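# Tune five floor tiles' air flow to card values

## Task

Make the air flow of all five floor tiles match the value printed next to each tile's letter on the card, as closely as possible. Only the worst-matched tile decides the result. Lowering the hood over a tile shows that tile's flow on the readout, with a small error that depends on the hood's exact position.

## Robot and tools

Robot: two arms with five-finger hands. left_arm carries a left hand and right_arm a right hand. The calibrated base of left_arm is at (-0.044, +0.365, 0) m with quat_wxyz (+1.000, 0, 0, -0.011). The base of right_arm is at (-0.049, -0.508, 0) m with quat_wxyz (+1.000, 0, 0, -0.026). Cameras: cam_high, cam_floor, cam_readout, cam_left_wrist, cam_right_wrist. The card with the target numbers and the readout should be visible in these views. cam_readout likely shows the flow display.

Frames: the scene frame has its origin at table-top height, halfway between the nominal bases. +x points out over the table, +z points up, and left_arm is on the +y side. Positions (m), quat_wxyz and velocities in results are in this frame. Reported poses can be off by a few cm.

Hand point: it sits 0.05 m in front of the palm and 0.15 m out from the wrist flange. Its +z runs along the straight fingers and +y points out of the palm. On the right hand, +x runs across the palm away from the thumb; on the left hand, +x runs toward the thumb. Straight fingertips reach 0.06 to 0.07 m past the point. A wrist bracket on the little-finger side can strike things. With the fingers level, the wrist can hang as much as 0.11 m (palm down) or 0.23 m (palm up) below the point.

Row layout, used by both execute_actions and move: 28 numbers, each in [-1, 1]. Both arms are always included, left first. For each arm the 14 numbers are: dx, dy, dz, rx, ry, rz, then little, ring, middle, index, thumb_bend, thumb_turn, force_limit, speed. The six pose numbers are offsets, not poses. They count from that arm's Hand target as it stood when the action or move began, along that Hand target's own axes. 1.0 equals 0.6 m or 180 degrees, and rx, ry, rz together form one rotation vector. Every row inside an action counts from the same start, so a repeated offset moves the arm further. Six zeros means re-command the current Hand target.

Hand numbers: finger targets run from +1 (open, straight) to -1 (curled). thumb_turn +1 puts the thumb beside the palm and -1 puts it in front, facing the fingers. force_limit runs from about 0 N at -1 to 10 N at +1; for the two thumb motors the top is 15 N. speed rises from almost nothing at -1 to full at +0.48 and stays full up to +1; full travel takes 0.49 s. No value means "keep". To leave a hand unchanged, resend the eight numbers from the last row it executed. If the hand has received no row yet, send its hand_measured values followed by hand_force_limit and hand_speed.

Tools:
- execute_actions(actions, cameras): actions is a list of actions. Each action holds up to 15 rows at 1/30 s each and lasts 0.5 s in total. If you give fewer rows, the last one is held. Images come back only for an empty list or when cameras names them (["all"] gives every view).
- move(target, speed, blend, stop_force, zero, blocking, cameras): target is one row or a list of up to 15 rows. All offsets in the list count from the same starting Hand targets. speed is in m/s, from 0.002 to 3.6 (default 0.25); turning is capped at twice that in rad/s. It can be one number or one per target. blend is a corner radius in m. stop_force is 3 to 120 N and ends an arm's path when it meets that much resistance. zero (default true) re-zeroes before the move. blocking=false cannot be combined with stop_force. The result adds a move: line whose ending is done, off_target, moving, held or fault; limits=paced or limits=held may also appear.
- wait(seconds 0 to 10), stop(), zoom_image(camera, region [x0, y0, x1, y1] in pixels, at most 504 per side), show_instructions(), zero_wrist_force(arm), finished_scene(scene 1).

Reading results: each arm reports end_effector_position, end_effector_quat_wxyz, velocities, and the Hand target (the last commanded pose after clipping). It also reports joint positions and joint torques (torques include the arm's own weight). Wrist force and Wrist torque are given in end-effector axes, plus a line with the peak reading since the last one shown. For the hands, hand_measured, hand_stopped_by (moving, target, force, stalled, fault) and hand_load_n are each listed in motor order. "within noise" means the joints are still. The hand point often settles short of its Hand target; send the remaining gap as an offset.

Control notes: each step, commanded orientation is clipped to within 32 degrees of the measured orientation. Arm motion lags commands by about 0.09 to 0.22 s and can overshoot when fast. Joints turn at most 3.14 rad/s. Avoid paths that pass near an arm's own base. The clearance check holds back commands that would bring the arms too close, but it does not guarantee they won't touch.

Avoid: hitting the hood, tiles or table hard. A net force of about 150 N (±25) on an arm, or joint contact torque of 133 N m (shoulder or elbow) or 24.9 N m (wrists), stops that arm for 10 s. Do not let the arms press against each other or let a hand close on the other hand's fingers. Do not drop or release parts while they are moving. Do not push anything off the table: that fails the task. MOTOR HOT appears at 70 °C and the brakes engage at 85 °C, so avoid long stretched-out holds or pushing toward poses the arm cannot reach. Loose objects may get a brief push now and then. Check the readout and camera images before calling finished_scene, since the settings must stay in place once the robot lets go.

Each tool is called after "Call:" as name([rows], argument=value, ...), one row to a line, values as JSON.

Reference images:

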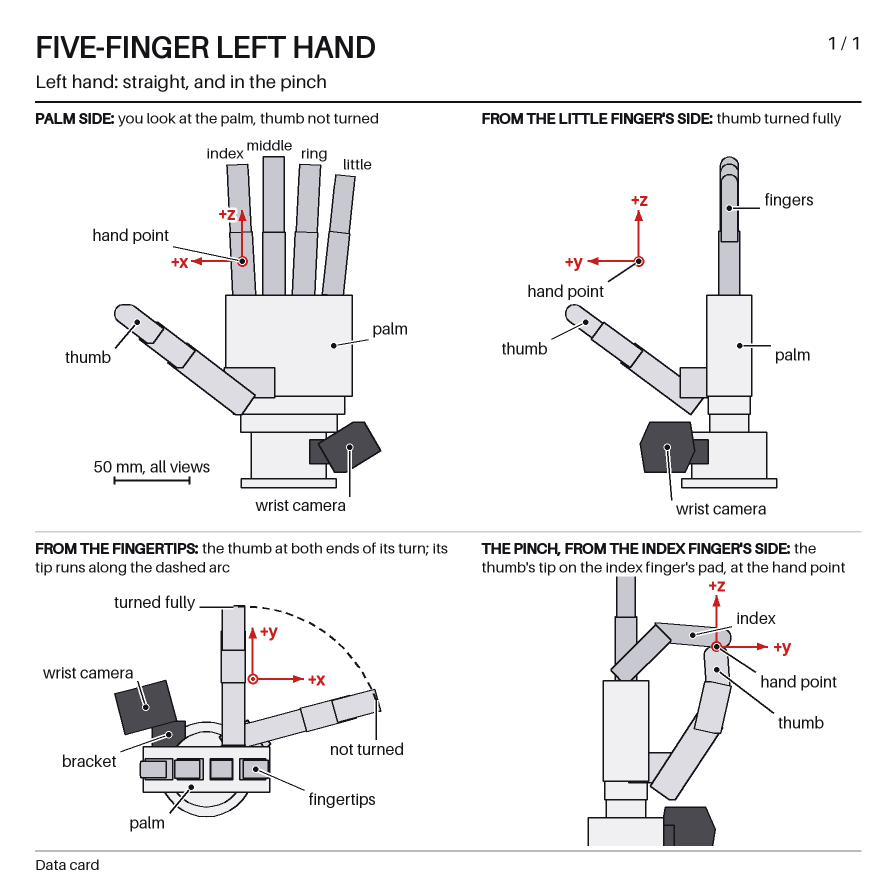

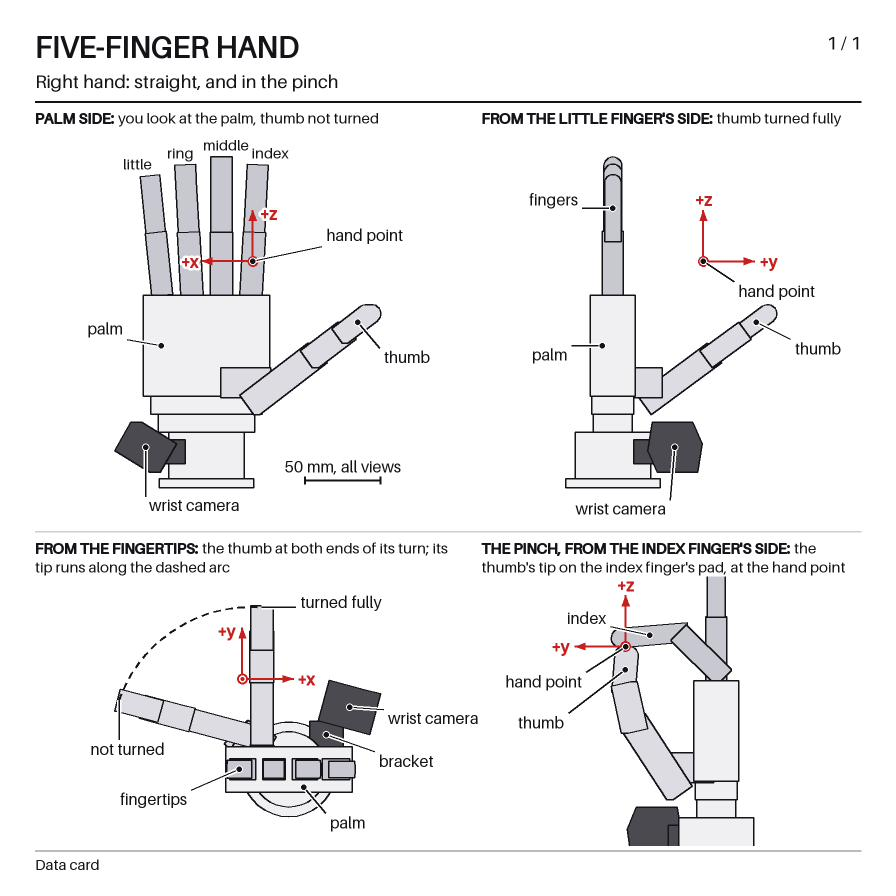

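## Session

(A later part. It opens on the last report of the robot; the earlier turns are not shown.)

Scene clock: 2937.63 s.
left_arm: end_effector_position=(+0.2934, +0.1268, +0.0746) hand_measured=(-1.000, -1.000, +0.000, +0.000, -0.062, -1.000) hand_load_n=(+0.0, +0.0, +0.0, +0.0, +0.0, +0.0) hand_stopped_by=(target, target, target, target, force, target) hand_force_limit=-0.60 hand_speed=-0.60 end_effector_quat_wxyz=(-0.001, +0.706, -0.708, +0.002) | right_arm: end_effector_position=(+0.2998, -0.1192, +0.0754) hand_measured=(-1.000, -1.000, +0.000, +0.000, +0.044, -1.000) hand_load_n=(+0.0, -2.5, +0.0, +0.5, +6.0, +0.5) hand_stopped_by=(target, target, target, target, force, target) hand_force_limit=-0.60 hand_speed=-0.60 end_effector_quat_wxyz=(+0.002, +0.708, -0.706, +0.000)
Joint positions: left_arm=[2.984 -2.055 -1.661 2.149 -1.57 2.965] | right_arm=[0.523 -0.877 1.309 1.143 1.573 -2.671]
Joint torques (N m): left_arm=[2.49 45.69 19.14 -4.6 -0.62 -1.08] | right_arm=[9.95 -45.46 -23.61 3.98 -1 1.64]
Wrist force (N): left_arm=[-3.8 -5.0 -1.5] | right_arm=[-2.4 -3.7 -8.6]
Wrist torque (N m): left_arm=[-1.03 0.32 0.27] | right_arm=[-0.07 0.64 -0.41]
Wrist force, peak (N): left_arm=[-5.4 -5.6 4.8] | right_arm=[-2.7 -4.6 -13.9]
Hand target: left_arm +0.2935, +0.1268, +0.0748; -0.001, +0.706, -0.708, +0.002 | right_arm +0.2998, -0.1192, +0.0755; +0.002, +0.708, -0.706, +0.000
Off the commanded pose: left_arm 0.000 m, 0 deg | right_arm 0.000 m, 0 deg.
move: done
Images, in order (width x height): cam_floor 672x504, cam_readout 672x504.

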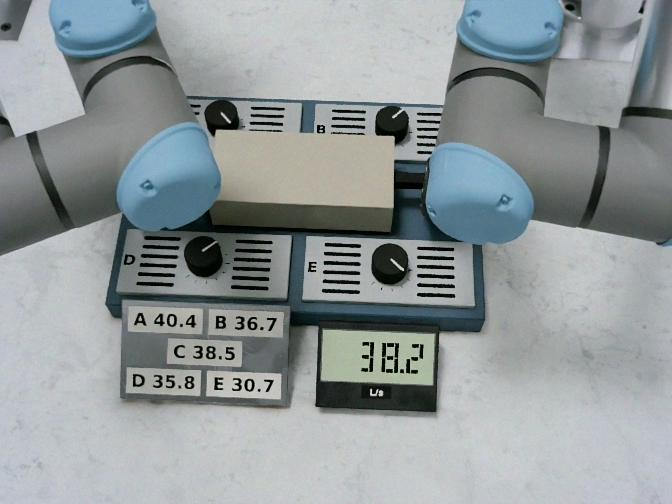

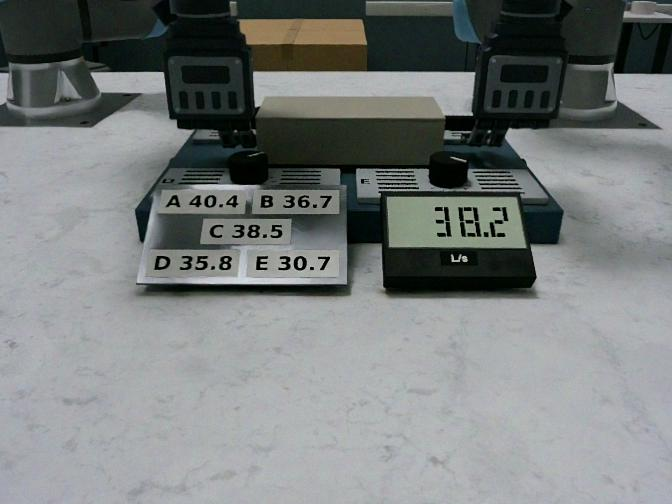

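Call:
move([
  [0,0,-0.015,0,0,0,-1,-1,0,0,-0.3,-1,-0.6,-0.6,0,0,-0.015,0,0,0,-1,-1,0,0,-0.3,-1,-0.6,-0.6],
  [-0.001667,-0.000833,-0.015,0,0,0,-1,-1,0,0,-0.3,-1,-0.6,-0.6,-0.001667,-0.000833,-0.0158,0,0,0,-1,-1,0,0,-0.3,-1,-0.6,-0.6],
  [-0.001667,-0.000833,0,0,0,0,-1,-1,0,0,-0.3,-1,-0.6,-0.6,-0.001667,-0.000833,-0.0008,0,0,0,-1,-1,0,0,-0.3,-1,-0.6,-0.6],
], speed=0.06, blend=[0.001,0.001,0], cameras=["cam_readout"])

Call:
move([
  [0,0,-0.015,0,0,0,-1,-1,0,0,-0.3,-1,-0.6,-0.6,0,0,-0.015,0,0,0,-1,-1,0,0,-0.3,-1,-0.6,-0.6],
  [0.001667,-0.000833,-0.015,0,0,0,-1,-1,0,0,-0.3,-1,-0.6,-0.6,0.001667,-0.000833,-0.015,0,0,0,-1,-1,0,0,-0.3,-1,-0.6,-0.6],
  [0.001667,-0.000833,0,0,0,0,-1,-1,0,0,-0.3,-1,-0.6,-0.6,0.001667,-0.000833,0,0,0,0,-1,-1,0,0,-0.3,-1,-0.6,-0.6],
], speed=0.06, blend=[0.001,0.001,0], cameras=["cam_readout"])

Call:
move([
  [0,0,-0.015,0,0,0,-1,-1,0,0,-0.3,-1,-0.6,-0.6,0,0,-0.015,0,0,0,-1,-1,0,0,-0.3,-1,-0.6,-0.6],
  [-0.001667,0.001167,-0.015,0,0,0,-1,-1,0,0,-0.3,-1,-0.6,-0.6,-0.001667,-0.0005,-0.015,0,0,0,-1,-1,0,0,-0.3,-1,-0.6,-0.6],
  [-0.001667,0.001167,0,0,0,0,-1,-1,0,0,-0.3,-1,-0.6,-0.6,-0.001667,-0.0005,0,0,0,0,-1,-1,0,0,-0.3,-1,-0.6,-0.6],
], speed=0.06, blend=[0.001,0.001,0], cameras=["cam_readout"])

Call:
move([
  [0,0,-0.015,0,0,0,-1,-1,0,0,-0.3,-1,-0.6,-0.6,0,0,-0.015,0,0,0,-1,-1,0,0,-0.3,-1,-0.6,-0.6],
  [0.001667,0.000833,-0.015,0,0,0,-1,-1,0,0,-0.3,-1,-0.6,-0.6,0.001667,0.000833,-0.015,0,0,0,-1,-1,0,0,-0.3,-1,-0.6,-0.6],
  [0.001667,0.000833,0,0,0,0,-1,-1,0,0,-0.3,-1,-0.6,-0.6,0.001667,0.000833,0,0,0,0,-1,-1,0,0,-0.3,-1,-0.6,-0.6],
], speed=0.06, blend=[0.001,0.001,0], cameras=["cam_readout"])

Call:
move([
  [0,0,-0.015,0,0,0,-1,-1,0,0,-0.3,-1,-0.6,-0.6,0,0,-0.015,0,0,0,-1,-1,0,0,-0.3,-1,-0.6,-0.6],
  [0.001667,0.000833,-0.015,0,0,0,-1,-1,0,0,-0.3,-1,-0.6,-0.6,0.001667,0.000833,-0.015,0,0,0,-1,-1,0,0,-0.3,-1,-0.6,-0.6],
  [0.001667,0.000833,0,0,0,0,-1,-1,0,0,-0.3,-1,-0.6,-0.6,0.001667,0.000833,0,0,0,0,-1,-1,0,0,-0.3,-1,-0.6,-0.6],
], speed=0.06, blend=[0.001,0.001,0], cameras=["cam_readout"])

Call:
move([
  [0,0,-0.015,0,0,0,-1,-1,0,0,-0.3,-1,-0.6,-0.6,0,0,-0.015,0,0,0,-1,-1,0,0,-0.3,-1,-0.6,-0.6],
  [-0.001667,0.000833,-0.015,0,0,0,-1,-1,0,0,-0.3,-1,-0.6,-0.6,-0.001667,0.000833,-0.015,0,0,0,-1,-1,0,0,-0.3,-1,-0.6,-0.6],
  [-0.001667,0.000833,0,0,0,0,-1,-1,0,0,-0.3,-1,-0.6,-0.6,-0.001667,0.000833,0,0,0,0,-1,-1,0,0,-0.3,-1,-0.6,-0.6],
], speed=0.06, blend=[0.001,0.001,0], cameras=["cam_readout"])

Call:
move([
  [0,0,-0.015,0,0,0,-1,-1,0,0,-0.3,-1,-0.6,-0.6,0,0,-0.015,0,0,0,-1,-1,0,0,-0.3,-1,-0.6,-0.6],
  [0.001667,-0.001333,-0.015,0,0,0,-1,-1,0,0,-0.3,-1,-0.6,-0.6,0.001667,0.002,-0.015,0,0,0,-1,-1,0,0,-0.3,-1,-0.6,-0.6],
  [0.001667,-0.001333,0,0,0,0,-1,-1,0,0,-0.3,-1,-0.6,-0.6,0.001667,0.002,0,0,0,0,-1,-1,0,0,-0.3,-1,-0.6,-0.6],
], speed=0.06, blend=[0.001,0.001,0], cameras=["cam_readout"])

Call:
move([
  [0,0,-0.015,0,0,0,-1,-1,0,0,-0.3,-1,-0.6,-0.6,0,0,-0.015,0,0,0,-1,-1,0,0,-0.3,-1,-0.6,-0.6],
  [-0.001667,-0.000833,-0.015,0,0,0,-1,-1,0,0,-0.3,-1,-0.6,-0.6,-0.001667,-0.000833,-0.015,0,0,0,-1,-1,0,0,-0.3,-1,-0.6,-0.6],
  [-0.001667,-0.000833,0,0,0,0,-1,-1,0,0,-0.3,-1,-0.6,-0.6,-0.001667,-0.000833,0,0,0,0,-1,-1,0,0,-0.3,-1,-0.6,-0.6],
], speed=0.06, blend=[0.001,0.001,0], cameras=["cam_readout"])

Call:
move([
  [0,0,-0.015,0,0,0,-1,-1,0,0,-0.3,-1,-0.6,-0.6,0,0,-0.015,0,0,0,-1,-1,0,0,-0.3,-1,-0.6,-0.6],
  [-0.001667,-0.000833,-0.015,0,0,0,-1,-1,0,0,-0.3,-1,-0.6,-0.6,-0.001667,-0.000833,-0.015,0,0,0,-1,-1,0,0,-0.3,-1,-0.6,-0.6],
  [-0.001667,-0.000833,0,0,0,0,-1,-1,0,0,-0.3,-1,-0.6,-0.6,-0.001667,-0.000833,0,0,0,0,-1,-1,0,0,-0.3,-1,-0.6,-0.6],
], speed=0.06, blend=[0.001,0.001,0], cameras=["cam_readout"])

Call:
move([
  [0,0,-0.015,0,0,0,-1,-1,0,0,-0.3,-1,-0.6,-0.6,0,0,-0.015,0,0,0,-1,-1,0,0,-0.3,-1,-0.6,-0.6],
  [0.001667,-0.000833,-0.015,0,0,0,-1,-1,0,0,-0.3,-1,-0.6,-0.6,0.001667,-0.000833,-0.015,0,0,0,-1,-1,0,0,-0.3,-1,-0.6,-0.6],
  [0.001667,-0.000833,0,0,0,0,-1,-1,0,0,-0.3,-1,-0.6,-0.6,0.001667,-0.000833,0,0,0,0,-1,-1,0,0,-0.3,-1,-0.6,-0.6],
], speed=0.06, blend=[0.001,0.001,0], cameras=["cam_readout"])

Call:
move([
  [0,0,-0.015,0,0,0,-1,-1,0,0,-0.3,-1,-0.6,-0.6,0,0,-0.015,0,0,0,-1,-1,0,0,-0.3,-1,-0.6,-0.6],
  [0.001667,0.002667,-0.015,0,0,0,-1,-1,0,0,-0.3,-1,-0.6,-0.6,0.001667,0.001,-0.015,0,0,0,-1,-1,0,0,-0.3,-1,-0.6,-0.6],
  [0.001667,0.002667,0,0,0,0,-1,-1,0,0,-0.3,-1,-0.6,-0.6,0.001667,0.001,0,0,0,0,-1,-1,0,0,-0.3,-1,-0.6,-0.6],
], speed=0.06, blend=[0.001,0.001,0], cameras=["cam_readout"])

Scene clock: 2972.70 s.
left_arm: end_effector_position=(+0.2940, +0.1279, +0.0747) hand_measured=(-1.000, -1.000, +0.000, +0.000, -0.062, -1.000) hand_load_n=(+0.0, +0.5, +0.0, +0.0, +0.0, +0.0) hand_stopped_by=(target, target, target, target, force, target) hand_force_limit=-0.60 hand_speed=-0.60 end_effector_quat_wxyz=(-0.001, +0.706, -0.708, +0.002) | right_arm: end_effector_position=(+0.3002, -0.1181, +0.0759) hand_measured=(-1.000, -1.000, +0.000, +0.000, +0.044, -1.000) hand_load_n=(+0.0, -1.5, +0.0, +0.0, +4.5, +0.5) hand_stopped_by=(target, target, target, target, force, target) hand_force_limit=-0.60 hand_speed=-0.60 end_effector_quat_wxyz=(+0.002, +0.708, -0.706, +0.000)
Joint positions: left_arm=[2.986 -2.055 -1.661 2.149 -1.57 2.967] | right_arm=[0.525 -0.875 1.304 1.146 1.573 -2.67]
Joint torques (N m): left_arm=[-7.29 45.48 19.67 -4.4 1.22 -2.3] | right_arm=[-6.27 -48.68 -27.08 4.82 -0.17 -1.48]
Wrist force (N): left_arm=[-3.9 -5.0 -1.4] | right_arm=[-2.2 -2.3 -2.5]
Wrist torque (N m): left_arm=[-1.03 0.33 0.16] | right_arm=[-0.07 0.50 -0.49]
Wrist force, peak (N): left_arm=[-3.1 -5.5 4.3] | right_arm=[-2.3 -4.7 -12.1]
Hand target: left_arm +0.2940, +0.1278, +0.0748; -0.001, +0.706, -0.708, +0.002 | right_arm +0.3003, -0.1182, +0.0760; +0.002, +0.708, -0.706, +0.000
Off the commanded pose: left_arm 0.000 m, 0 deg | right_arm 0.000 m, 0 deg.
move: done; blend cut to 0.0006 m at target 1, 0.0006 m at target 2
Images, in order (width x height): cam_readout 672x504.

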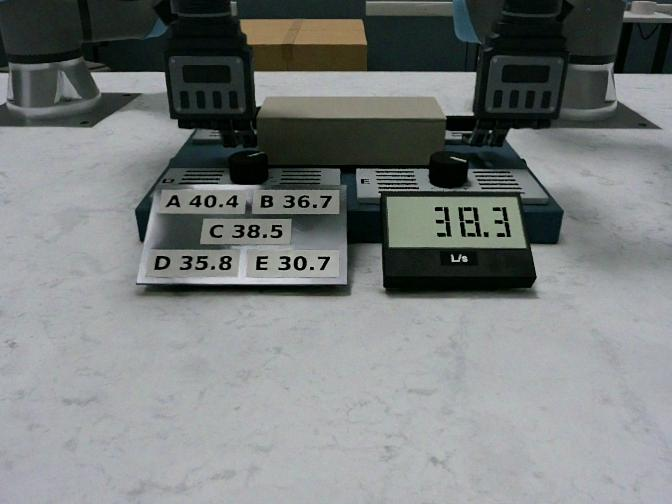

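Scene clock: 2973.47 s.
left_arm: end_effector_position=(+0.2944, +0.1268, +0.0747) hand_measured=(-1.000, -1.000, +0.000, +0.000, -0.062, -1.000) hand_load_n=(+0.0, +0.0, +0.0, +0.5, +0.0, +0.0) hand_stopped_by=(target, target, target, target, force, target) hand_force_limit=-0.60 hand_speed=-0.60 end_effector_quat_wxyz=(-0.001, +0.706, -0.708, +0.002) | right_arm: end_effector_position=(+0.3008, -0.1192, +0.0759) hand_measured=(-1.000, -1.000, +0.000, +0.000, +0.044, -1.000) hand_load_n=(+0.0, -1.5, +0.0, +0.0, +5.0, +1.0) hand_stopped_by=(target, target, target, target, force, target) hand_force_limit=-0.60 hand_speed=-0.60 end_effector_quat_wxyz=(+0.002, +0.708, -0.706, +0.000)
Joint positions: left_arm=[2.984 -2.057 -1.658 2.148 -1.57 2.965] | right_arm=[0.522 -0.876 1.305 1.146 1.573 -2.672]
Joint torques (N m): left_arm=[8.04 45.99 19.03 -4.66 1.21 2.14] | right_arm=[9.26 -47.95 -24.57 4.78 1.07 1.66]
Wrist force (N): left_arm=[-4.0 -5.0 -1.4] | right_arm=[-2.2 -2.8 -2.8]
Wrist torque (N m): left_arm=[-1.03 0.35 0.25] | right_arm=[-0.08 0.49 -0.36]
Wrist force, peak (N): left_arm=[-3.5 -5.6 4.1] | right_arm=[-2.4 -4.8 -11.8]
Hand target: left_arm +0.2945, +0.1268, +0.0748; -0.001, +0.706, -0.708, +0.002 | right_arm +0.3008, -0.1192, +0.0760; +0.002, +0.708, -0.706, +0.000
Off the commanded pose: left_arm 0.000 m, 0 deg | right_arm 0.000 m, 0 deg.
move: done; blend cut to 0.0006 m at target 1, 0.0006 m at target 2
Images, in order (width x height): cam_readout 672x504.

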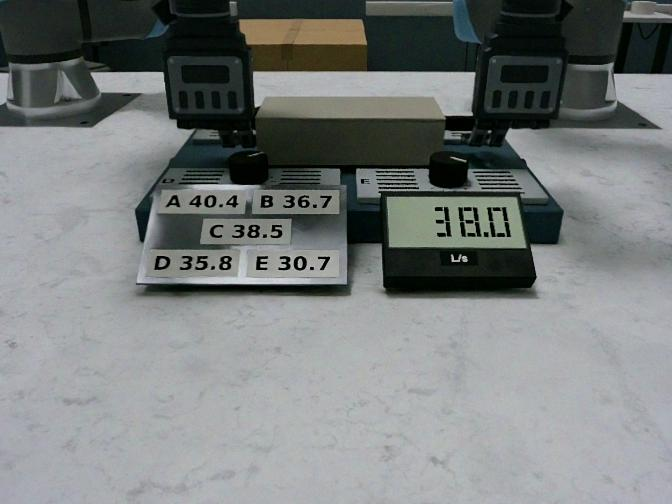

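Scene clock: 2974.23 s.
left_arm: end_effector_position=(+0.2937, +0.1279, +0.0747) hand_measured=(-1.000, -1.000, +0.000, +0.000, -0.062, -1.000) hand_load_n=(+0.0, +0.0, +0.0, +0.0, +0.0, +0.0) hand_stopped_by=(target, target, target, target, force, target) hand_force_limit=-0.60 hand_speed=-0.60 end_effector_quat_wxyz=(-0.001, +0.706, -0.708, +0.002) end_effector_velocity=(-0.001, +0.000, +0.001) end_effector_angular_velocity=(+0.000, +0.003, +0.000) | right_arm: end_effector_position=(+0.3010, -0.1181, +0.0759) hand_measured=(-1.000, -1.000, +0.000, +0.000, +0.044, -1.000) hand_load_n=(+0.0, -1.5, +0.0, +0.0, +5.0, +0.5) hand_stopped_by=(target, target, target, target, force, target) hand_force_limit=-0.60 hand_speed=-0.60 end_effector_quat_wxyz=(+0.002, +0.708, -0.706, +0.000)
Joint positions: left_arm=[2.986 -2.055 -1.662 2.149 -1.57 2.967] | right_arm=[0.524 -0.874 1.302 1.147 1.573 -2.671]
Joint velocities: left_arm=[-0.001 0.001 0.001 -0.005 0 0] | right_arm=[within noise]
Joint torques (N m): left_arm=[-7.26 46.52 19.18 -5.01 1.13 -2.5] | right_arm=[-6.6 -48.27 -23.33 4.69 0.91 -1.65]
Wrist force (N): left_arm=[-4.3 -4.9 -1.6] | right_arm=[-2.2 -2.4 -2.8]
Wrist torque (N m): left_arm=[-1.01 0.38 0.13] | right_arm=[-0.05 0.50 -0.48]
Wrist force, peak (N): left_arm=[-3.8 -5.1 4.1] | right_arm=[-2.2 -4.5 -12.3]
Hand target: left_arm +0.2938, +0.1278, +0.0748; -0.001, +0.706, -0.708, +0.002 | right_arm +0.3011, -0.1182, +0.0760; +0.002, +0.708, -0.706, +0.000
Off the commanded pose: left_arm 0.000 m, 0 deg | right_arm 0.000 m, 0 deg.
move: done; blend cut to 0.0006 m at target 1, 0.0006 m at target 2
Images, in order (width x height): cam_readout 672x504.

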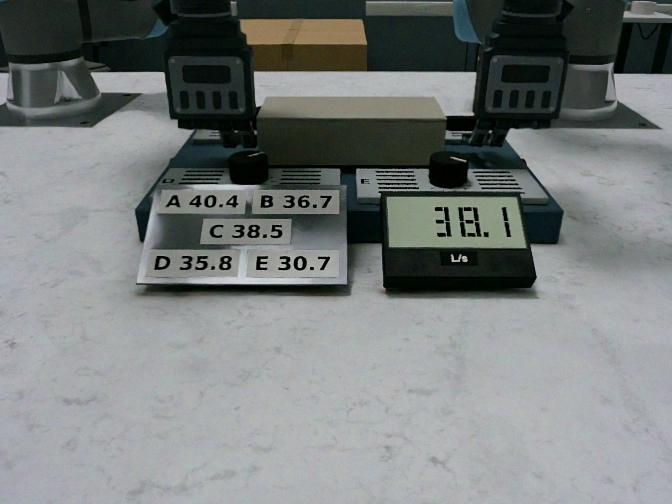

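Scene clock: 2975.00 s.
left_arm: end_effector_position=(+0.2932, +0.1268, +0.0747) hand_measured=(-1.000, -1.000, +0.000, +0.000, -0.062, -1.000) hand_load_n=(+0.0, +0.0, +0.0, +0.0, +0.0, +0.0) hand_stopped_by=(target, target, target, target, force, target) hand_force_limit=-0.60 hand_speed=-0.60 end_effector_quat_wxyz=(-0.001, +0.706, -0.708, +0.002) | right_arm: end_effector_position=(+0.3006, -0.1192, +0.0759) hand_measured=(-1.000, -1.000, +0.000, +0.000, +0.044, -1.000) hand_load_n=(+0.0, -1.5, +0.0, +0.5, +5.0, +0.5) hand_stopped_by=(target, target, target, target, force, target) hand_force_limit=-0.60 hand_speed=-0.60 end_effector_quat_wxyz=(+0.002, +0.708, -0.706, +0.000)
Joint positions: left_arm=[2.984 -2.055 -1.662 2.149 -1.57 2.965] | right_arm=[0.523 -0.876 1.306 1.145 1.573 -2.672]
Joint torques (N m): left_arm=[6.91 44.55 20.71 -4.34 0.78 1.99] | right_arm=[-2.86 -49.14 -24.48 4.59 0.96 1.02]
Wrist force (N): left_arm=[-4.1 -5.1 -1.5] | right_arm=[-2.5 -3.5 -2.8]
Wrist torque (N m): left_arm=[-1.03 0.36 0.24] | right_arm=[-0.14 0.53 -0.39]
Wrist force, peak (N): left_arm=[-4.8 -5.5 3.4] | right_arm=[-2.2 -4.9 -12.3]
Hand target: left_arm +0.2933, +0.1268, +0.0748; -0.001, +0.706, -0.708, +0.002 | right_arm +0.3006, -0.1192, +0.0760; +0.002, +0.708, -0.706, +0.000
Off the commanded pose: left_arm 0.000 m, 0 deg | right_arm 0.000 m, 0 deg.
move: done; blend cut to 0.0006 m at target 1, 0.0006 m at target 2
Images, in order (width x height): cam_readout 672x504.

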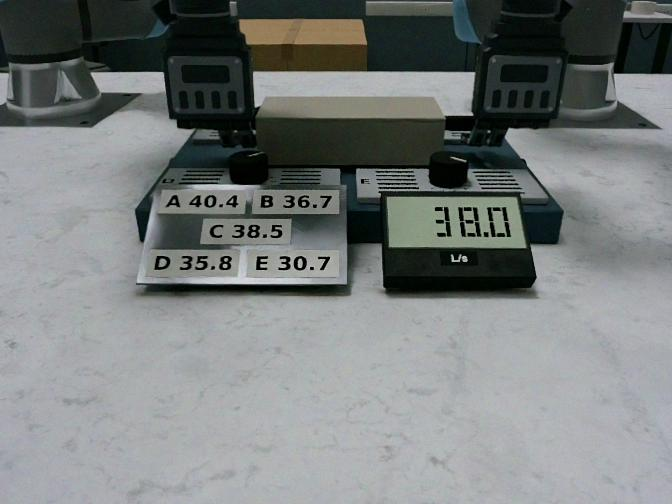

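Scene clock: 2975.77 s.
left_arm: end_effector_position=(+0.2927, +0.1258, +0.0747) hand_measured=(-1.000, -1.000, +0.000, +0.000, -0.062, -1.000) hand_load_n=(+0.0, +0.0, +0.5, +0.0, +0.0, +0.0) hand_stopped_by=(target, target, target, target, force, target) hand_force_limit=-0.60 hand_speed=-0.60 end_effector_quat_wxyz=(-0.001, +0.706, -0.708, +0.002) | right_arm: end_effector_position=(+0.3001, -0.1202, +0.0759) hand_measured=(-1.000, -1.000, +0.000, +0.000, +0.044, -1.000) hand_load_n=(+0.0, -1.5, +0.0, +0.0, +4.5, +1.0) hand_stopped_by=(target, target, target, target, force, target) hand_force_limit=-0.60 hand_speed=-0.60 end_effector_quat_wxyz=(+0.002, +0.708, -0.706, +0.000)
Joint positions: left_arm=[2.981 -2.055 -1.662 2.149 -1.57 2.962] | right_arm=[0.521 -0.879 1.31 1.143 1.573 -2.673]
Joint torques (N m): left_arm=[5.05 45.41 20.03 -4.76 0.19 2] | right_arm=[-12.58 -47.79 -24.89 4.77 0.84 -0.94]
Wrist force (N): left_arm=[-4.0 -4.9 -1.6] | right_arm=[-2.3 -3.0 -2.8]
Wrist torque (N m): left_arm=[-1.01 0.35 0.26] | right_arm=[-0.09 0.50 -0.37]
Wrist force, peak (N): left_arm=[-4.2 -5.4 3.3] | right_arm=[-2.4 -4.9 -11.7]
Hand target: left_arm +0.2928, +0.1258, +0.0748; -0.001, +0.706, -0.708, +0.002 | right_arm +0.3001, -0.1202, +0.0760; +0.002, +0.708, -0.706, +0.000
Off the commanded pose: left_arm 0.000 m, 0 deg | right_arm 0.000 m, 0 deg.
move: done; blend cut to 0.0006 m at target 1, 0.0006 m at target 2
Images, in order (width x height): cam_readout 672x504.

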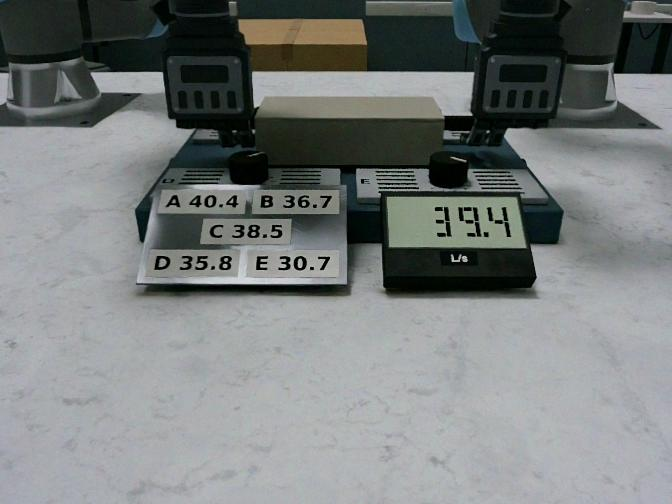

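Scene clock: 2976.53 s.
left_arm: end_effector_position=(+0.2922, +0.1269, +0.0747) hand_measured=(-1.000, -1.000, +0.000, +0.000, -0.062, -1.000) hand_load_n=(+0.0, +0.0, +0.0, +0.0, +0.0, +0.0) hand_stopped_by=(target, target, target, target, force, target) hand_force_limit=-0.60 hand_speed=-0.60 end_effector_quat_wxyz=(-0.001, +0.706, -0.708, +0.002) | right_arm: end_effector_position=(+0.2996, -0.1192, +0.0759) hand_measured=(-1.000, -1.000, +0.000, +0.000, +0.044, -1.000) hand_load_n=(+0.0, -1.0, +0.5, +0.0, +4.5, +0.5) hand_stopped_by=(target, target, target, target, force, target) hand_force_limit=-0.60 hand_speed=-0.60 end_effector_quat_wxyz=(+0.002, +0.708, -0.706, +0.000)
Joint positions: left_arm=[2.983 -2.053 -1.665 2.15 -1.57 2.964] | right_arm=[0.524 -0.878 1.309 1.144 1.573 -2.671]
Joint torques (N m): left_arm=[-7.66 45.5 20.2 -4.52 -0.77 -2.28] | right_arm=[3.29 -49.38 -26.16 4.99 0 -1.62]
Wrist force (N): left_arm=[-4.1 -5.1 -1.3] | right_arm=[-2.1 -2.8 -2.7]
Wrist torque (N m): left_arm=[-1.05 0.37 0.13] | right_arm=[-0.10 0.48 -0.48]
Wrist force, peak (N): left_arm=[-3.1 -5.2 4.3] | right_arm=[-2.2 -4.6 -11.2]
Hand target: left_arm +0.2923, +0.1268, +0.0748; -0.001, +0.706, -0.708, +0.002 | right_arm +0.2996, -0.1192, +0.0760; +0.002, +0.708, -0.706, +0.000
Off the commanded pose: left_arm 0.000 m, 0 deg | right_arm 0.000 m, 0 deg.
move: done; blend cut to 0.0006 m at target 1, 0.0006 m at target 2
Images, in order (width x height): cam_readout 672x504.

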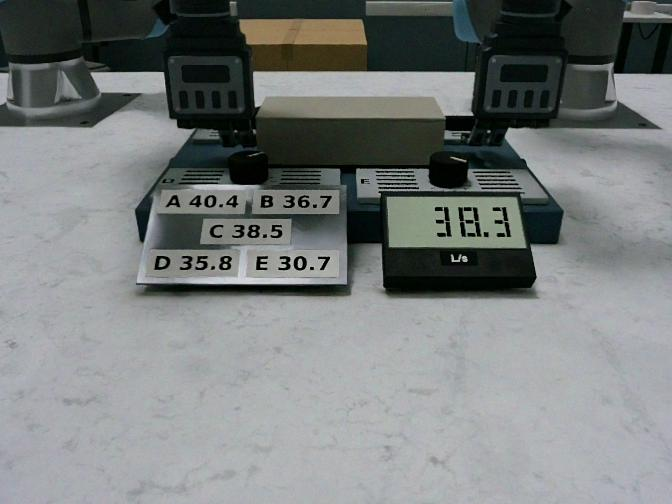

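Scene clock: 2977.30 s.
left_arm: end_effector_position=(+0.2930, +0.1258, +0.0747) hand_measured=(-1.000, -1.000, +0.000, +0.000, -0.062, -1.000) hand_load_n=(+0.0, +0.0, +0.5, +0.0, +0.0, +0.0) hand_stopped_by=(target, target, target, target, force, target) hand_force_limit=-0.60 hand_speed=-0.60 end_effector_quat_wxyz=(-0.001, +0.706, -0.708, +0.002) | right_arm: end_effector_position=(+0.2984, -0.1202, +0.0759) hand_measured=(-1.000, -1.000, +0.000, +0.000, +0.042, -1.000) hand_load_n=(+0.0, -1.0, +0.0, +0.0, +3.5, +1.0) hand_stopped_by=(target, target, target, target, force, target) hand_force_limit=-0.60 hand_speed=-0.60 end_effector_quat_wxyz=(+0.002, +0.708, -0.706, +0.000)
Joint positions: left_arm=[2.981 -2.055 -1.661 2.149 -1.57 2.962] | right_arm=[0.523 -0.882 1.315 1.141 1.573 -2.672]
Joint torques (N m): left_arm=[6.82 46.11 19.09 -4.88 -0.74 2.07] | right_arm=[-14.66 -49.05 -25.33 4.86 -0.84 -1.21]
Wrist force (N): left_arm=[-4.1 -5.1 -1.3] | right_arm=[-3.0 -2.8 -1.4]
Wrist torque (N m): left_arm=[-1.04 0.37 0.25] | right_arm=[-0.10 0.46 -0.36]
Wrist force, peak (N): left_arm=[-4.6 -5.2 4.3] | right_arm=[-2.4 -4.9 -10.0]
Hand target: left_arm +0.2931, +0.1258, +0.0748; -0.001, +0.706, -0.708, +0.002 | right_arm +0.2984, -0.1202, +0.0760; +0.002, +0.708, -0.706, +0.000
Off the commanded pose: left_arm 0.000 m, 0 deg | right_arm 0.000 m, 0 deg.
move: done; blend cut to 0.0008 m at target 1, 0.0008 m at target 2
Images, in order (width x height): cam_readout 672x504.

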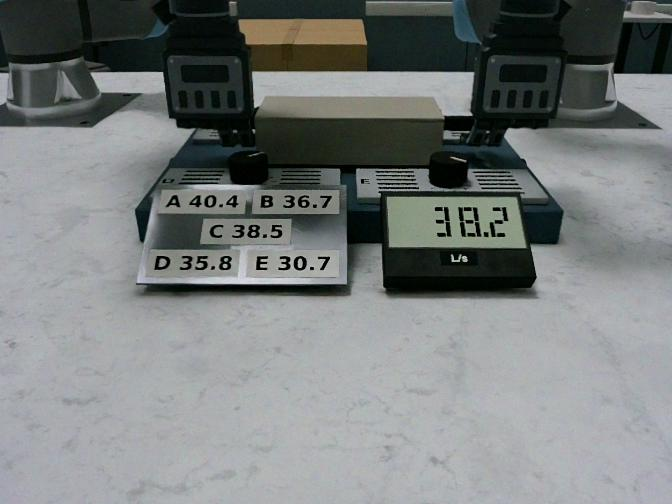

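Scene clock: 2978.07 s.
left_arm: end_effector_position=(+0.2935, +0.1269, +0.0747) hand_measured=(-1.000, -1.000, +0.000, +0.000, -0.062, -1.000) hand_load_n=(+0.0, +0.0, +0.0, +0.0, +0.0, +0.0) hand_stopped_by=(target, target, target, target, force, target) hand_force_limit=-0.60 hand_speed=-0.60 end_effector_quat_wxyz=(-0.001, +0.706, -0.708, +0.002) | right_arm: end_effector_position=(+0.2989, -0.1192, +0.0759) hand_measured=(-1.000, -1.000, +0.000, +0.000, +0.042, -1.000) hand_load_n=(+0.0, -1.0, +0.0, +0.5, +3.5, +0.5) hand_stopped_by=(target, target, target, target, force, target) hand_force_limit=-0.60 hand_speed=-0.60 end_effector_quat_wxyz=(+0.002, +0.708, -0.706, +0.000)
Joint positions: left_arm=[2.984 -2.055 -1.661 2.149 -1.57 2.965] | right_arm=[0.524 -0.879 1.311 1.143 1.573 -2.67]
Joint torques (N m): left_arm=[-7.66 46.54 20.07 -4.49 -0.02 -2.22] | right_arm=[15.24 -49.32 -24.85 4.86 -0.37 -0.88]
Wrist force (N): left_arm=[-4.2 -5.1 -1.5] | right_arm=[-2.0 -2.9 -1.7]
Wrist torque (N m): left_arm=[-1.05 0.37 0.15] | right_arm=[-0.10 0.47 -0.45]
Wrist force, peak (N): left_arm=[-2.8 -5.3 3.9] | right_arm=[-2.2 -4.9 -10.4]
Hand target: left_arm +0.2936, +0.1268, +0.0748; -0.001, +0.706, -0.708, +0.002 | right_arm +0.2989, -0.1192, +0.0760; +0.002, +0.708, -0.706, +0.000
Off the commanded pose: left_arm 0.000 m, 0 deg | right_arm 0.000 m, 0 deg.
move: done; blend cut to 0.0006 m at target 1, 0.0006 m at target 2
Images, in order (width x height): cam_readout 672x504.

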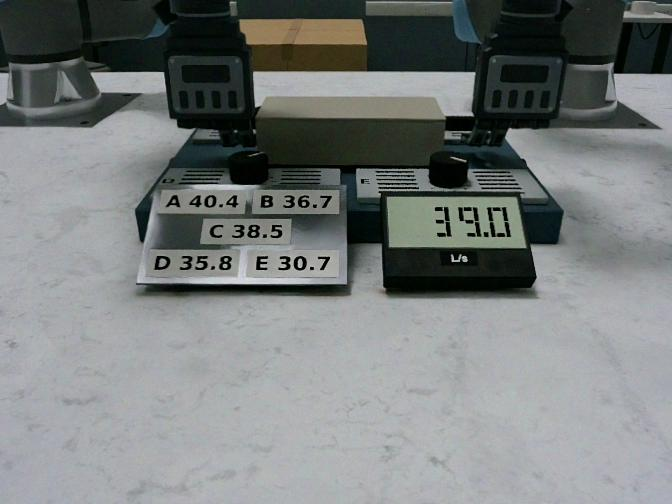

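Scene clock: 2978.83 s.
left_arm: end_effector_position=(+0.2940, +0.1279, +0.0747) hand_measured=(-1.000, -1.000, +0.000, +0.000, -0.062, -1.000) hand_load_n=(+0.5, +0.0, +0.5, +0.0, +0.0, +0.0) hand_stopped_by=(target, target, target, target, force, target) hand_force_limit=-0.60 hand_speed=-0.60 end_effector_quat_wxyz=(-0.001, +0.706, -0.708, +0.002) | right_arm: end_effector_position=(+0.2993, -0.1181, +0.0759) hand_measured=(-1.000, -1.000, +0.000, +0.000, +0.042, -1.000) hand_load_n=(+0.0, -1.0, +0.0, +0.0, +3.0, +1.0) hand_stopped_by=(target, target, target, target, force, target) hand_force_limit=-0.60 hand_speed=-0.60 end_effector_quat_wxyz=(+0.002, +0.708, -0.706, +0.000)
Joint positions: left_arm=[2.986 -2.055 -1.661 2.149 -1.57 2.967] | right_arm=[0.526 -0.877 1.307 1.145 1.573 -2.669]
Joint torques (N m): left_arm=[-6.16 45.54 20.44 -4.56 1.23 -2.35] | right_arm=[-6.78 -48.81 -23.79 5.15 0.08 -0.37]
Wrist force (N): left_arm=[-4.0 -5.1 -1.7] | right_arm=[-1.7 -4.0 -2.6]
Wrist torque (N m): left_arm=[-1.04 0.35 0.13] | right_arm=[-0.13 0.45 -0.48]
Wrist force, peak (N): left_arm=[-3.1 -5.4 4.3] | right_arm=[-2.2 -6.1 -10.5]
Hand target: left_arm +0.2941, +0.1278, +0.0748; -0.001, +0.706, -0.708, +0.002 | right_arm +0.2994, -0.1182, +0.0760; +0.002, +0.708, -0.706, +0.000
Off the commanded pose: left_arm 0.000 m, 0 deg | right_arm 0.000 m, 0 deg.
move: done; blend cut to 0.0006 m at target 1, 0.0006 m at target 2
Images, in order (width x height): cam_readout 672x504.

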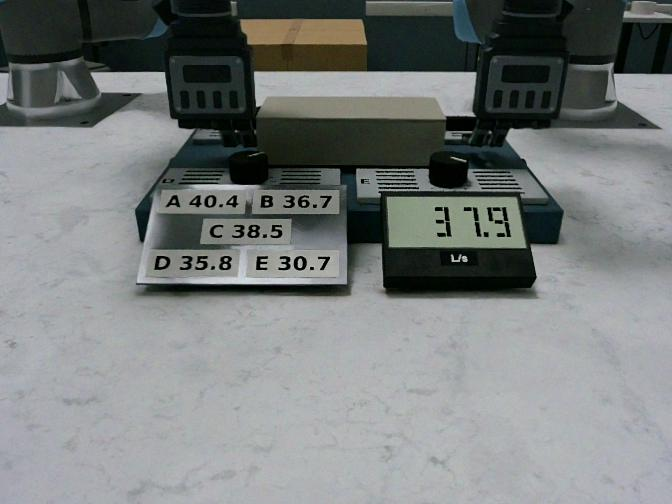

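Scene clock: 2979.60 s.
left_arm: end_effector_position=(+0.2945, +0.1268, +0.0747) hand_measured=(-1.000, -1.000, +0.000, +0.000, -0.062, -1.000) hand_load_n=(+0.0, +0.0, +0.0, +0.0, +0.0, +0.0) hand_stopped_by=(target, target, target, target, force, target) hand_force_limit=-0.60 hand_speed=-0.60 end_effector_quat_wxyz=(-0.001, +0.706, -0.708, +0.002) | right_arm: end_effector_position=(+0.2999, -0.1192, +0.0759) hand_measured=(-1.000, -1.000, +0.000, +0.000, +0.044, -1.000) hand_load_n=(+0.0, -1.0, +0.0, +0.0, +3.5, +0.5) hand_stopped_by=(target, target, target, target, force, target) hand_force_limit=-0.60 hand_speed=-0.60 end_effector_quat_wxyz=(+0.002, +0.708, -0.706, +0.000)
Joint positions: left_arm=[2.984 -2.057 -1.658 2.148 -1.57 2.965] | right_arm=[0.523 -0.877 1.308 1.144 1.573 -2.671]
Joint torques (N m): left_arm=[6.4 45.9 19.88 -4.37 -0.34 2.09] | right_arm=[10.02 -49.55 -26.29 4.81 1.13 1.73]
Wrist force (N): left_arm=[-4.1 -5.0 -1.4] | right_arm=[-2.4 -3.0 -2.2]
Wrist torque (N m): left_arm=[-1.05 0.37 0.24] | right_arm=[-0.11 0.49 -0.34]
Wrist force, peak (N): left_arm=[-4.0 -5.5 3.8] | right_arm=[-2.3 -4.7 -10.2]
Hand target: left_arm +0.2946, +0.1268, +0.0748; -0.001, +0.706, -0.708, +0.002 | right_arm +0.2999, -0.1192, +0.0760; +0.002, +0.708, -0.706, +0.000
Off the commanded pose: left_arm 0.000 m, 0 deg | right_arm 0.000 m, 0 deg.
move: done; blend cut to 0.0006 m at target 1, 0.0006 m at target 2
Images, in order (width x height): cam_readout 672x504.

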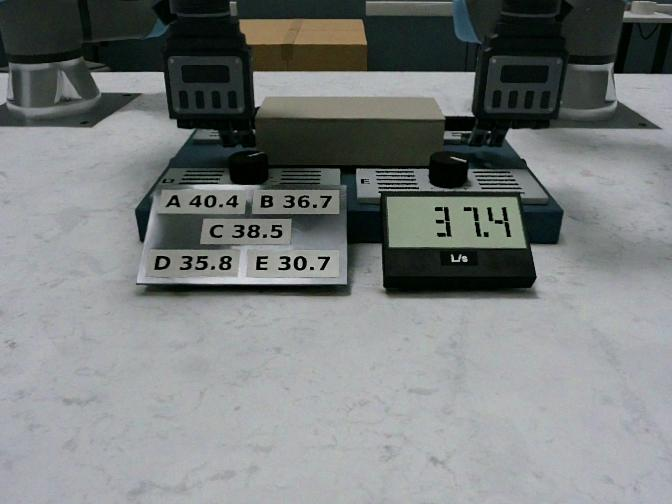

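Scene clock: 2980.37 s.
left_arm: end_effector_position=(+0.2929, +0.1258, +0.0747) hand_measured=(-1.000, -1.000, +0.000, +0.000, -0.062, -1.000) hand_load_n=(+0.0, +0.0, +0.0, +0.0, +0.0, +0.0) hand_stopped_by=(target, target, target, target, force, target) hand_force_limit=-0.60 hand_speed=-0.60 end_effector_quat_wxyz=(-0.001, +0.706, -0.708, +0.002) | right_arm: end_effector_position=(+0.2993, -0.1202, +0.0759) hand_measured=(-1.000, -1.000, +0.000, +0.000, +0.044, -1.000) hand_load_n=(+0.0, -1.0, +0.0, +0.0, +4.0, +0.5) hand_stopped_by=(target, target, target, target, force, target) hand_force_limit=-0.60 hand_speed=-0.60 end_effector_quat_wxyz=(+0.002, +0.708, -0.706, +0.000)
Joint positions: left_arm=[2.981 -2.055 -1.661 2.149 -1.57 2.962] | right_arm=[0.522 -0.88 1.312 1.142 1.573 -2.673]
Joint torques (N m): left_arm=[7.08 45.88 19.72 -4.69 -0.49 1.86] | right_arm=[-14.75 -49.21 -24.02 5.27 0.67 -1.4]
Wrist force (N): left_arm=[-4.0 -5.0 -1.2] | right_arm=[-3.0 -3.3 -2.3]
Wrist torque (N m): left_arm=[-1.04 0.35 0.25] | right_arm=[-0.10 0.47 -0.35]
Wrist force, peak (N): left_arm=[-4.1 -5.2 3.9] | right_arm=[-2.5 -4.7 -10.7]
Hand target: left_arm +0.2930, +0.1258, +0.0748; -0.001, +0.706, -0.708, +0.002 | right_arm +0.2993, -0.1202, +0.0760; +0.002, +0.708, -0.706, +0.000
Off the commanded pose: left_arm 0.000 m, 0 deg | right_arm 0.000 m, 0 deg.
move: done; blend cut to 0.0009 m at target 1, 0.0009 m at target 2
Images, in order (width x height): cam_readout 672x504.

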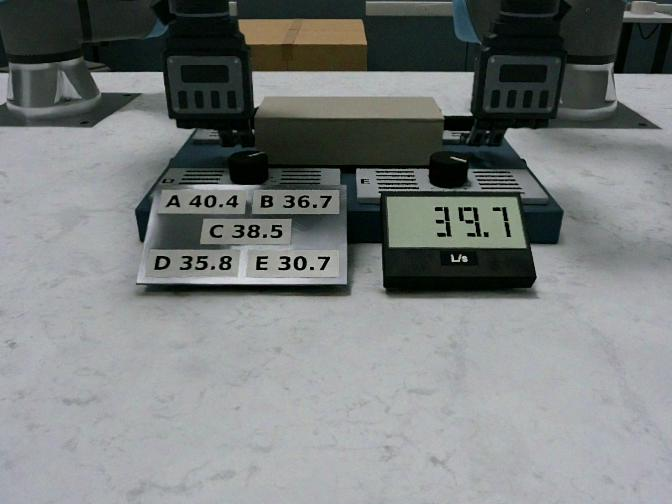

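Call:
zoom_image(camera="cam_readout", region=[380, 185, 540, 295])

Call:
move([
  [0,0,-0.09,0,0,0,-1,-1,0,0,-0.3,-1,-0.6,-0.6, 0,0,-0.09,0,0,0,-1,-1,0,0,-0.3,-1,-0.6,-0.6],
  [-0.1627,-0.1512,-0.09,0,0,0,-1,-1,0,0,-0.3,-1,-0.6,-0.6, -0.1627,-0.1512,-0.09,0,0,0,-1,-1,0,0,-0.3,-1,-0.6,-0.6],
  [-0.1627,-0.1512,-0.015,0,0,0,-1,-1,0,0,-0.3,-1,-0.6,-0.6, -0.1627,-0.1512,-0.015,0,0,0,-1,-1,0,0,-0.3,-1,-0.6,-0.6],
  [-0.1627,-0.1512,0,0,0,0,-1,-1,0,0,-0.3,-1,-0.6,-0.6, -0.1627,-0.1512,0,0,0,0,-1,-1,0,0,-0.3,-1,-0.6,-0.6],
], speed=[0.15,0.2,0.15,0.04], blend=[0.01,0.01,0.001,0], cameras=["cam_readout","cam_floor"])

Call:
zoom_image(camera="cam_floor", region=[270, 180, 510, 340])

Scaled by 3.150 from the camera's 672x504 image, which has a finer 960x720 frame.

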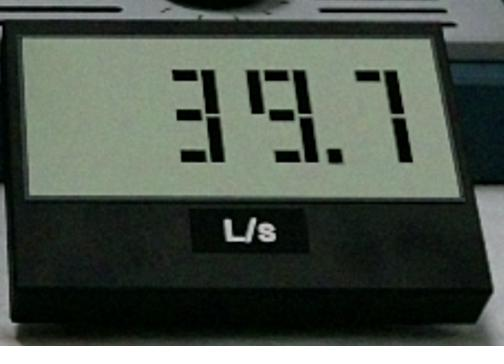

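Scene clock: 2987.70 s.
left_arm: end_effector_position=(+0.3840, +0.2231, +0.0748) hand_measured=(-1.000, -1.000, +0.000, +0.000, -0.062, -1.000) hand_load_n=(+0.0, +0.0, +0.5, +0.0, +0.0, +0.0) hand_stopped_by=(target, target, target, target, force, target) hand_force_limit=-0.60 hand_speed=-0.60 end_effector_quat_wxyz=(-0.001, +0.706, -0.708, +0.002) end_effector_velocity=(+0.000, +0.000, +0.002) end_effector_angular_velocity=(+0.000, +0.002, +0.000) | right_arm: end_effector_position=(+0.3898, -0.0224, +0.0752) hand_measured=(-1.000, -1.000, +0.000, +0.000, +0.044, -1.000) hand_load_n=(+0.0, -2.5, +0.0, +0.0, +6.5, +1.0) hand_stopped_by=(target, target, target, target, force, target) hand_force_limit=-0.60 hand_speed=-0.60 end_effector_quat_wxyz=(+0.002, +0.708, -0.706, +0.000) end_effector_velocity=(-0.001, +0.000, +0.001) end_effector_angular_velocity=(-0.001, +0.002, +0.000)
Joint positions: left_arm=[3.209 -2.164 -1.481 2.078 -1.569 3.19] | right_arm=[0.592 -0.5 0.606 1.469 1.573 -2.603]
Joint velocities: left_arm=[0 0.002 0.002 -0.006 0 0] | right_arm=[0 -0.001 -0.002 0.005 0 0]
Joint torques (N m): left_arm=[7.08 50.18 22.41 -4.86 -0.05 2.25] | right_arm=[-13.74 -52.99 -26.01 3.77 1.06 1.64]
Wrist force (N): left_arm=[-3.7 -5.2 -1.4] | right_arm=[-2.2 -2.3 -8.8]
Wrist torque (N m): left_arm=[-1.03 0.29 0.29] | right_arm=[-0.04 0.63 -0.38]
Wrist force, peak (N): left_arm=[-8.4 -6.5 4.0] | right_arm=[-2.7 -4.6 -13.9]
Hand target: left_arm +0.3840, +0.2231, +0.0749; -0.001, +0.706, -0.708, +0.002 | right_arm +0.3898, -0.0224, +0.0754; +0.002, +0.708, -0.706, +0.000
Off the commanded pose: left_arm 0.000 m, 0 deg | right_arm 0.000 m, 0 deg.
move: done
Images, in order (width x height): cam_floor 672x504, cam_readout 672x504.

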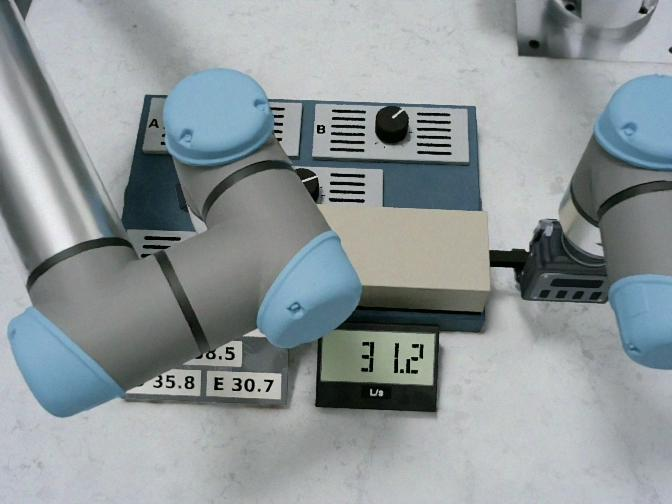

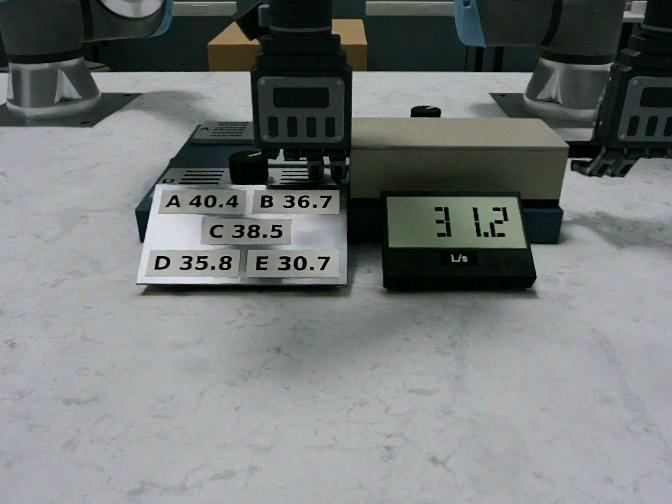

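Scaled by 2.100 from the camera's 672x504 image, which has a finer 960x720 frame.

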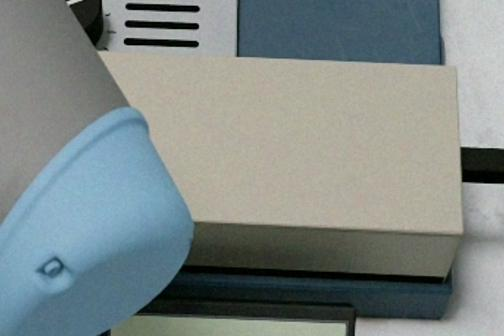

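Call:
move([
  [0,0,-0.015,0,0,0,-1,-1,0,0,-0.3,-1,-0.6,-0.6,0,0,-0.015,0,0,0,-1,-1,0,0,-0.3,-1,-0.6,-0.6],
  [0,-0.0017,-0.015,0,0,0,-1,-1,0,0,-0.3,-1,-0.6,-0.6,0,-0.0017,-0.015,0,0,0,-1,-1,0,0,-0.3,-1,-0.6,-0.6],
  [0,-0.0017,0,0,0,0,-1,-1,0,0,-0.3,-1,-0.6,-0.6,0,-0.0017,-0.0008,0,0,0,-1,-1,0,0,-0.3,-1,-0.6,-0.6],
], speed=0.06, blend=[0.001,0.001,0], cameras=["cam_readout"])

Scene clock: 3008.47 s.
left_arm: end_effector_position=(+0.3850, +0.2232, +0.0748) hand_measured=(-1.000, -1.000, +0.000, +0.000, -0.062, -1.000) hand_load_n=(+0.0, +0.0, +0.0, +0.0, +0.0, +0.0) hand_stopped_by=(target, target, target, target, force, target) hand_force_limit=-0.60 hand_speed=-0.60 end_effector_quat_wxyz=(-0.001, +0.706, -0.708, +0.002) | right_arm: end_effector_position=(+0.3909, -0.0224, +0.0757) hand_measured=(-1.000, -1.000, +0.000, +0.000, +0.044, -1.000) hand_load_n=(+0.0, -2.0, +0.0, +0.0, +5.5, +1.0) hand_stopped_by=(target, target, target, target, force, target) hand_force_limit=-0.60 hand_speed=-0.60 end_effector_quat_wxyz=(+0.002, +0.708, -0.706, +0.000) end_effector_velocity=(-0.001, -0.001, +0.001) end_effector_angular_velocity=(-0.002, +0.003, +0.000)
Joint positions: left_arm=[3.209 -2.167 -1.477 2.076 -1.569 3.19] | right_arm=[0.591 -0.497 0.599 1.473 1.573 -2.603]
Joint velocities: left_arm=[within noise] | right_arm=[0 -0.001 -0.001 0.005 0 0]
Joint torques (N m): left_arm=[-5.25 50.32 20.32 -4.36 -0.3 -2.31] | right_arm=[-2.35 -54.94 -27.31 4.53 0.56 -2.13]
Wrist force (N): left_arm=[-3.8 -5.2 -1.5] | right_arm=[-1.5 -1.5 -4.9]
Wrist torque (N m): left_arm=[-1.04 0.31 0.28] | right_arm=[-0.04 0.52 -0.33]
Wrist force, peak (N): left_arm=[-3.1 -5.9 3.5] | right_arm=[-2.4 -4.8 -12.4]
Hand target: left_arm +0.3850, +0.2231, +0.0749; -0.001, +0.706, -0.708, +0.002 | right_arm +0.3908, -0.0224, +0.0758; +0.002, +0.708, -0.706, +0.000
Off the commanded pose: left_arm 0.000 m, 0 deg | right_arm 0.000 m, 0 deg.
move: done; blend cut to 0.0005 m at target 1, 0.0005 m at target 2
Images, in order (width x height): cam_readout 672x504.

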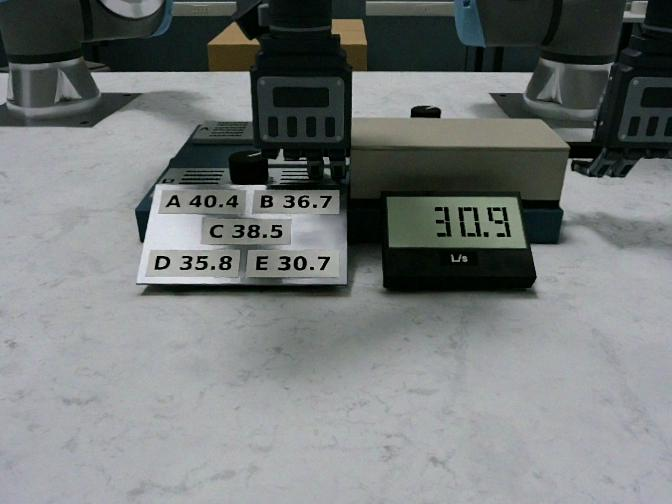

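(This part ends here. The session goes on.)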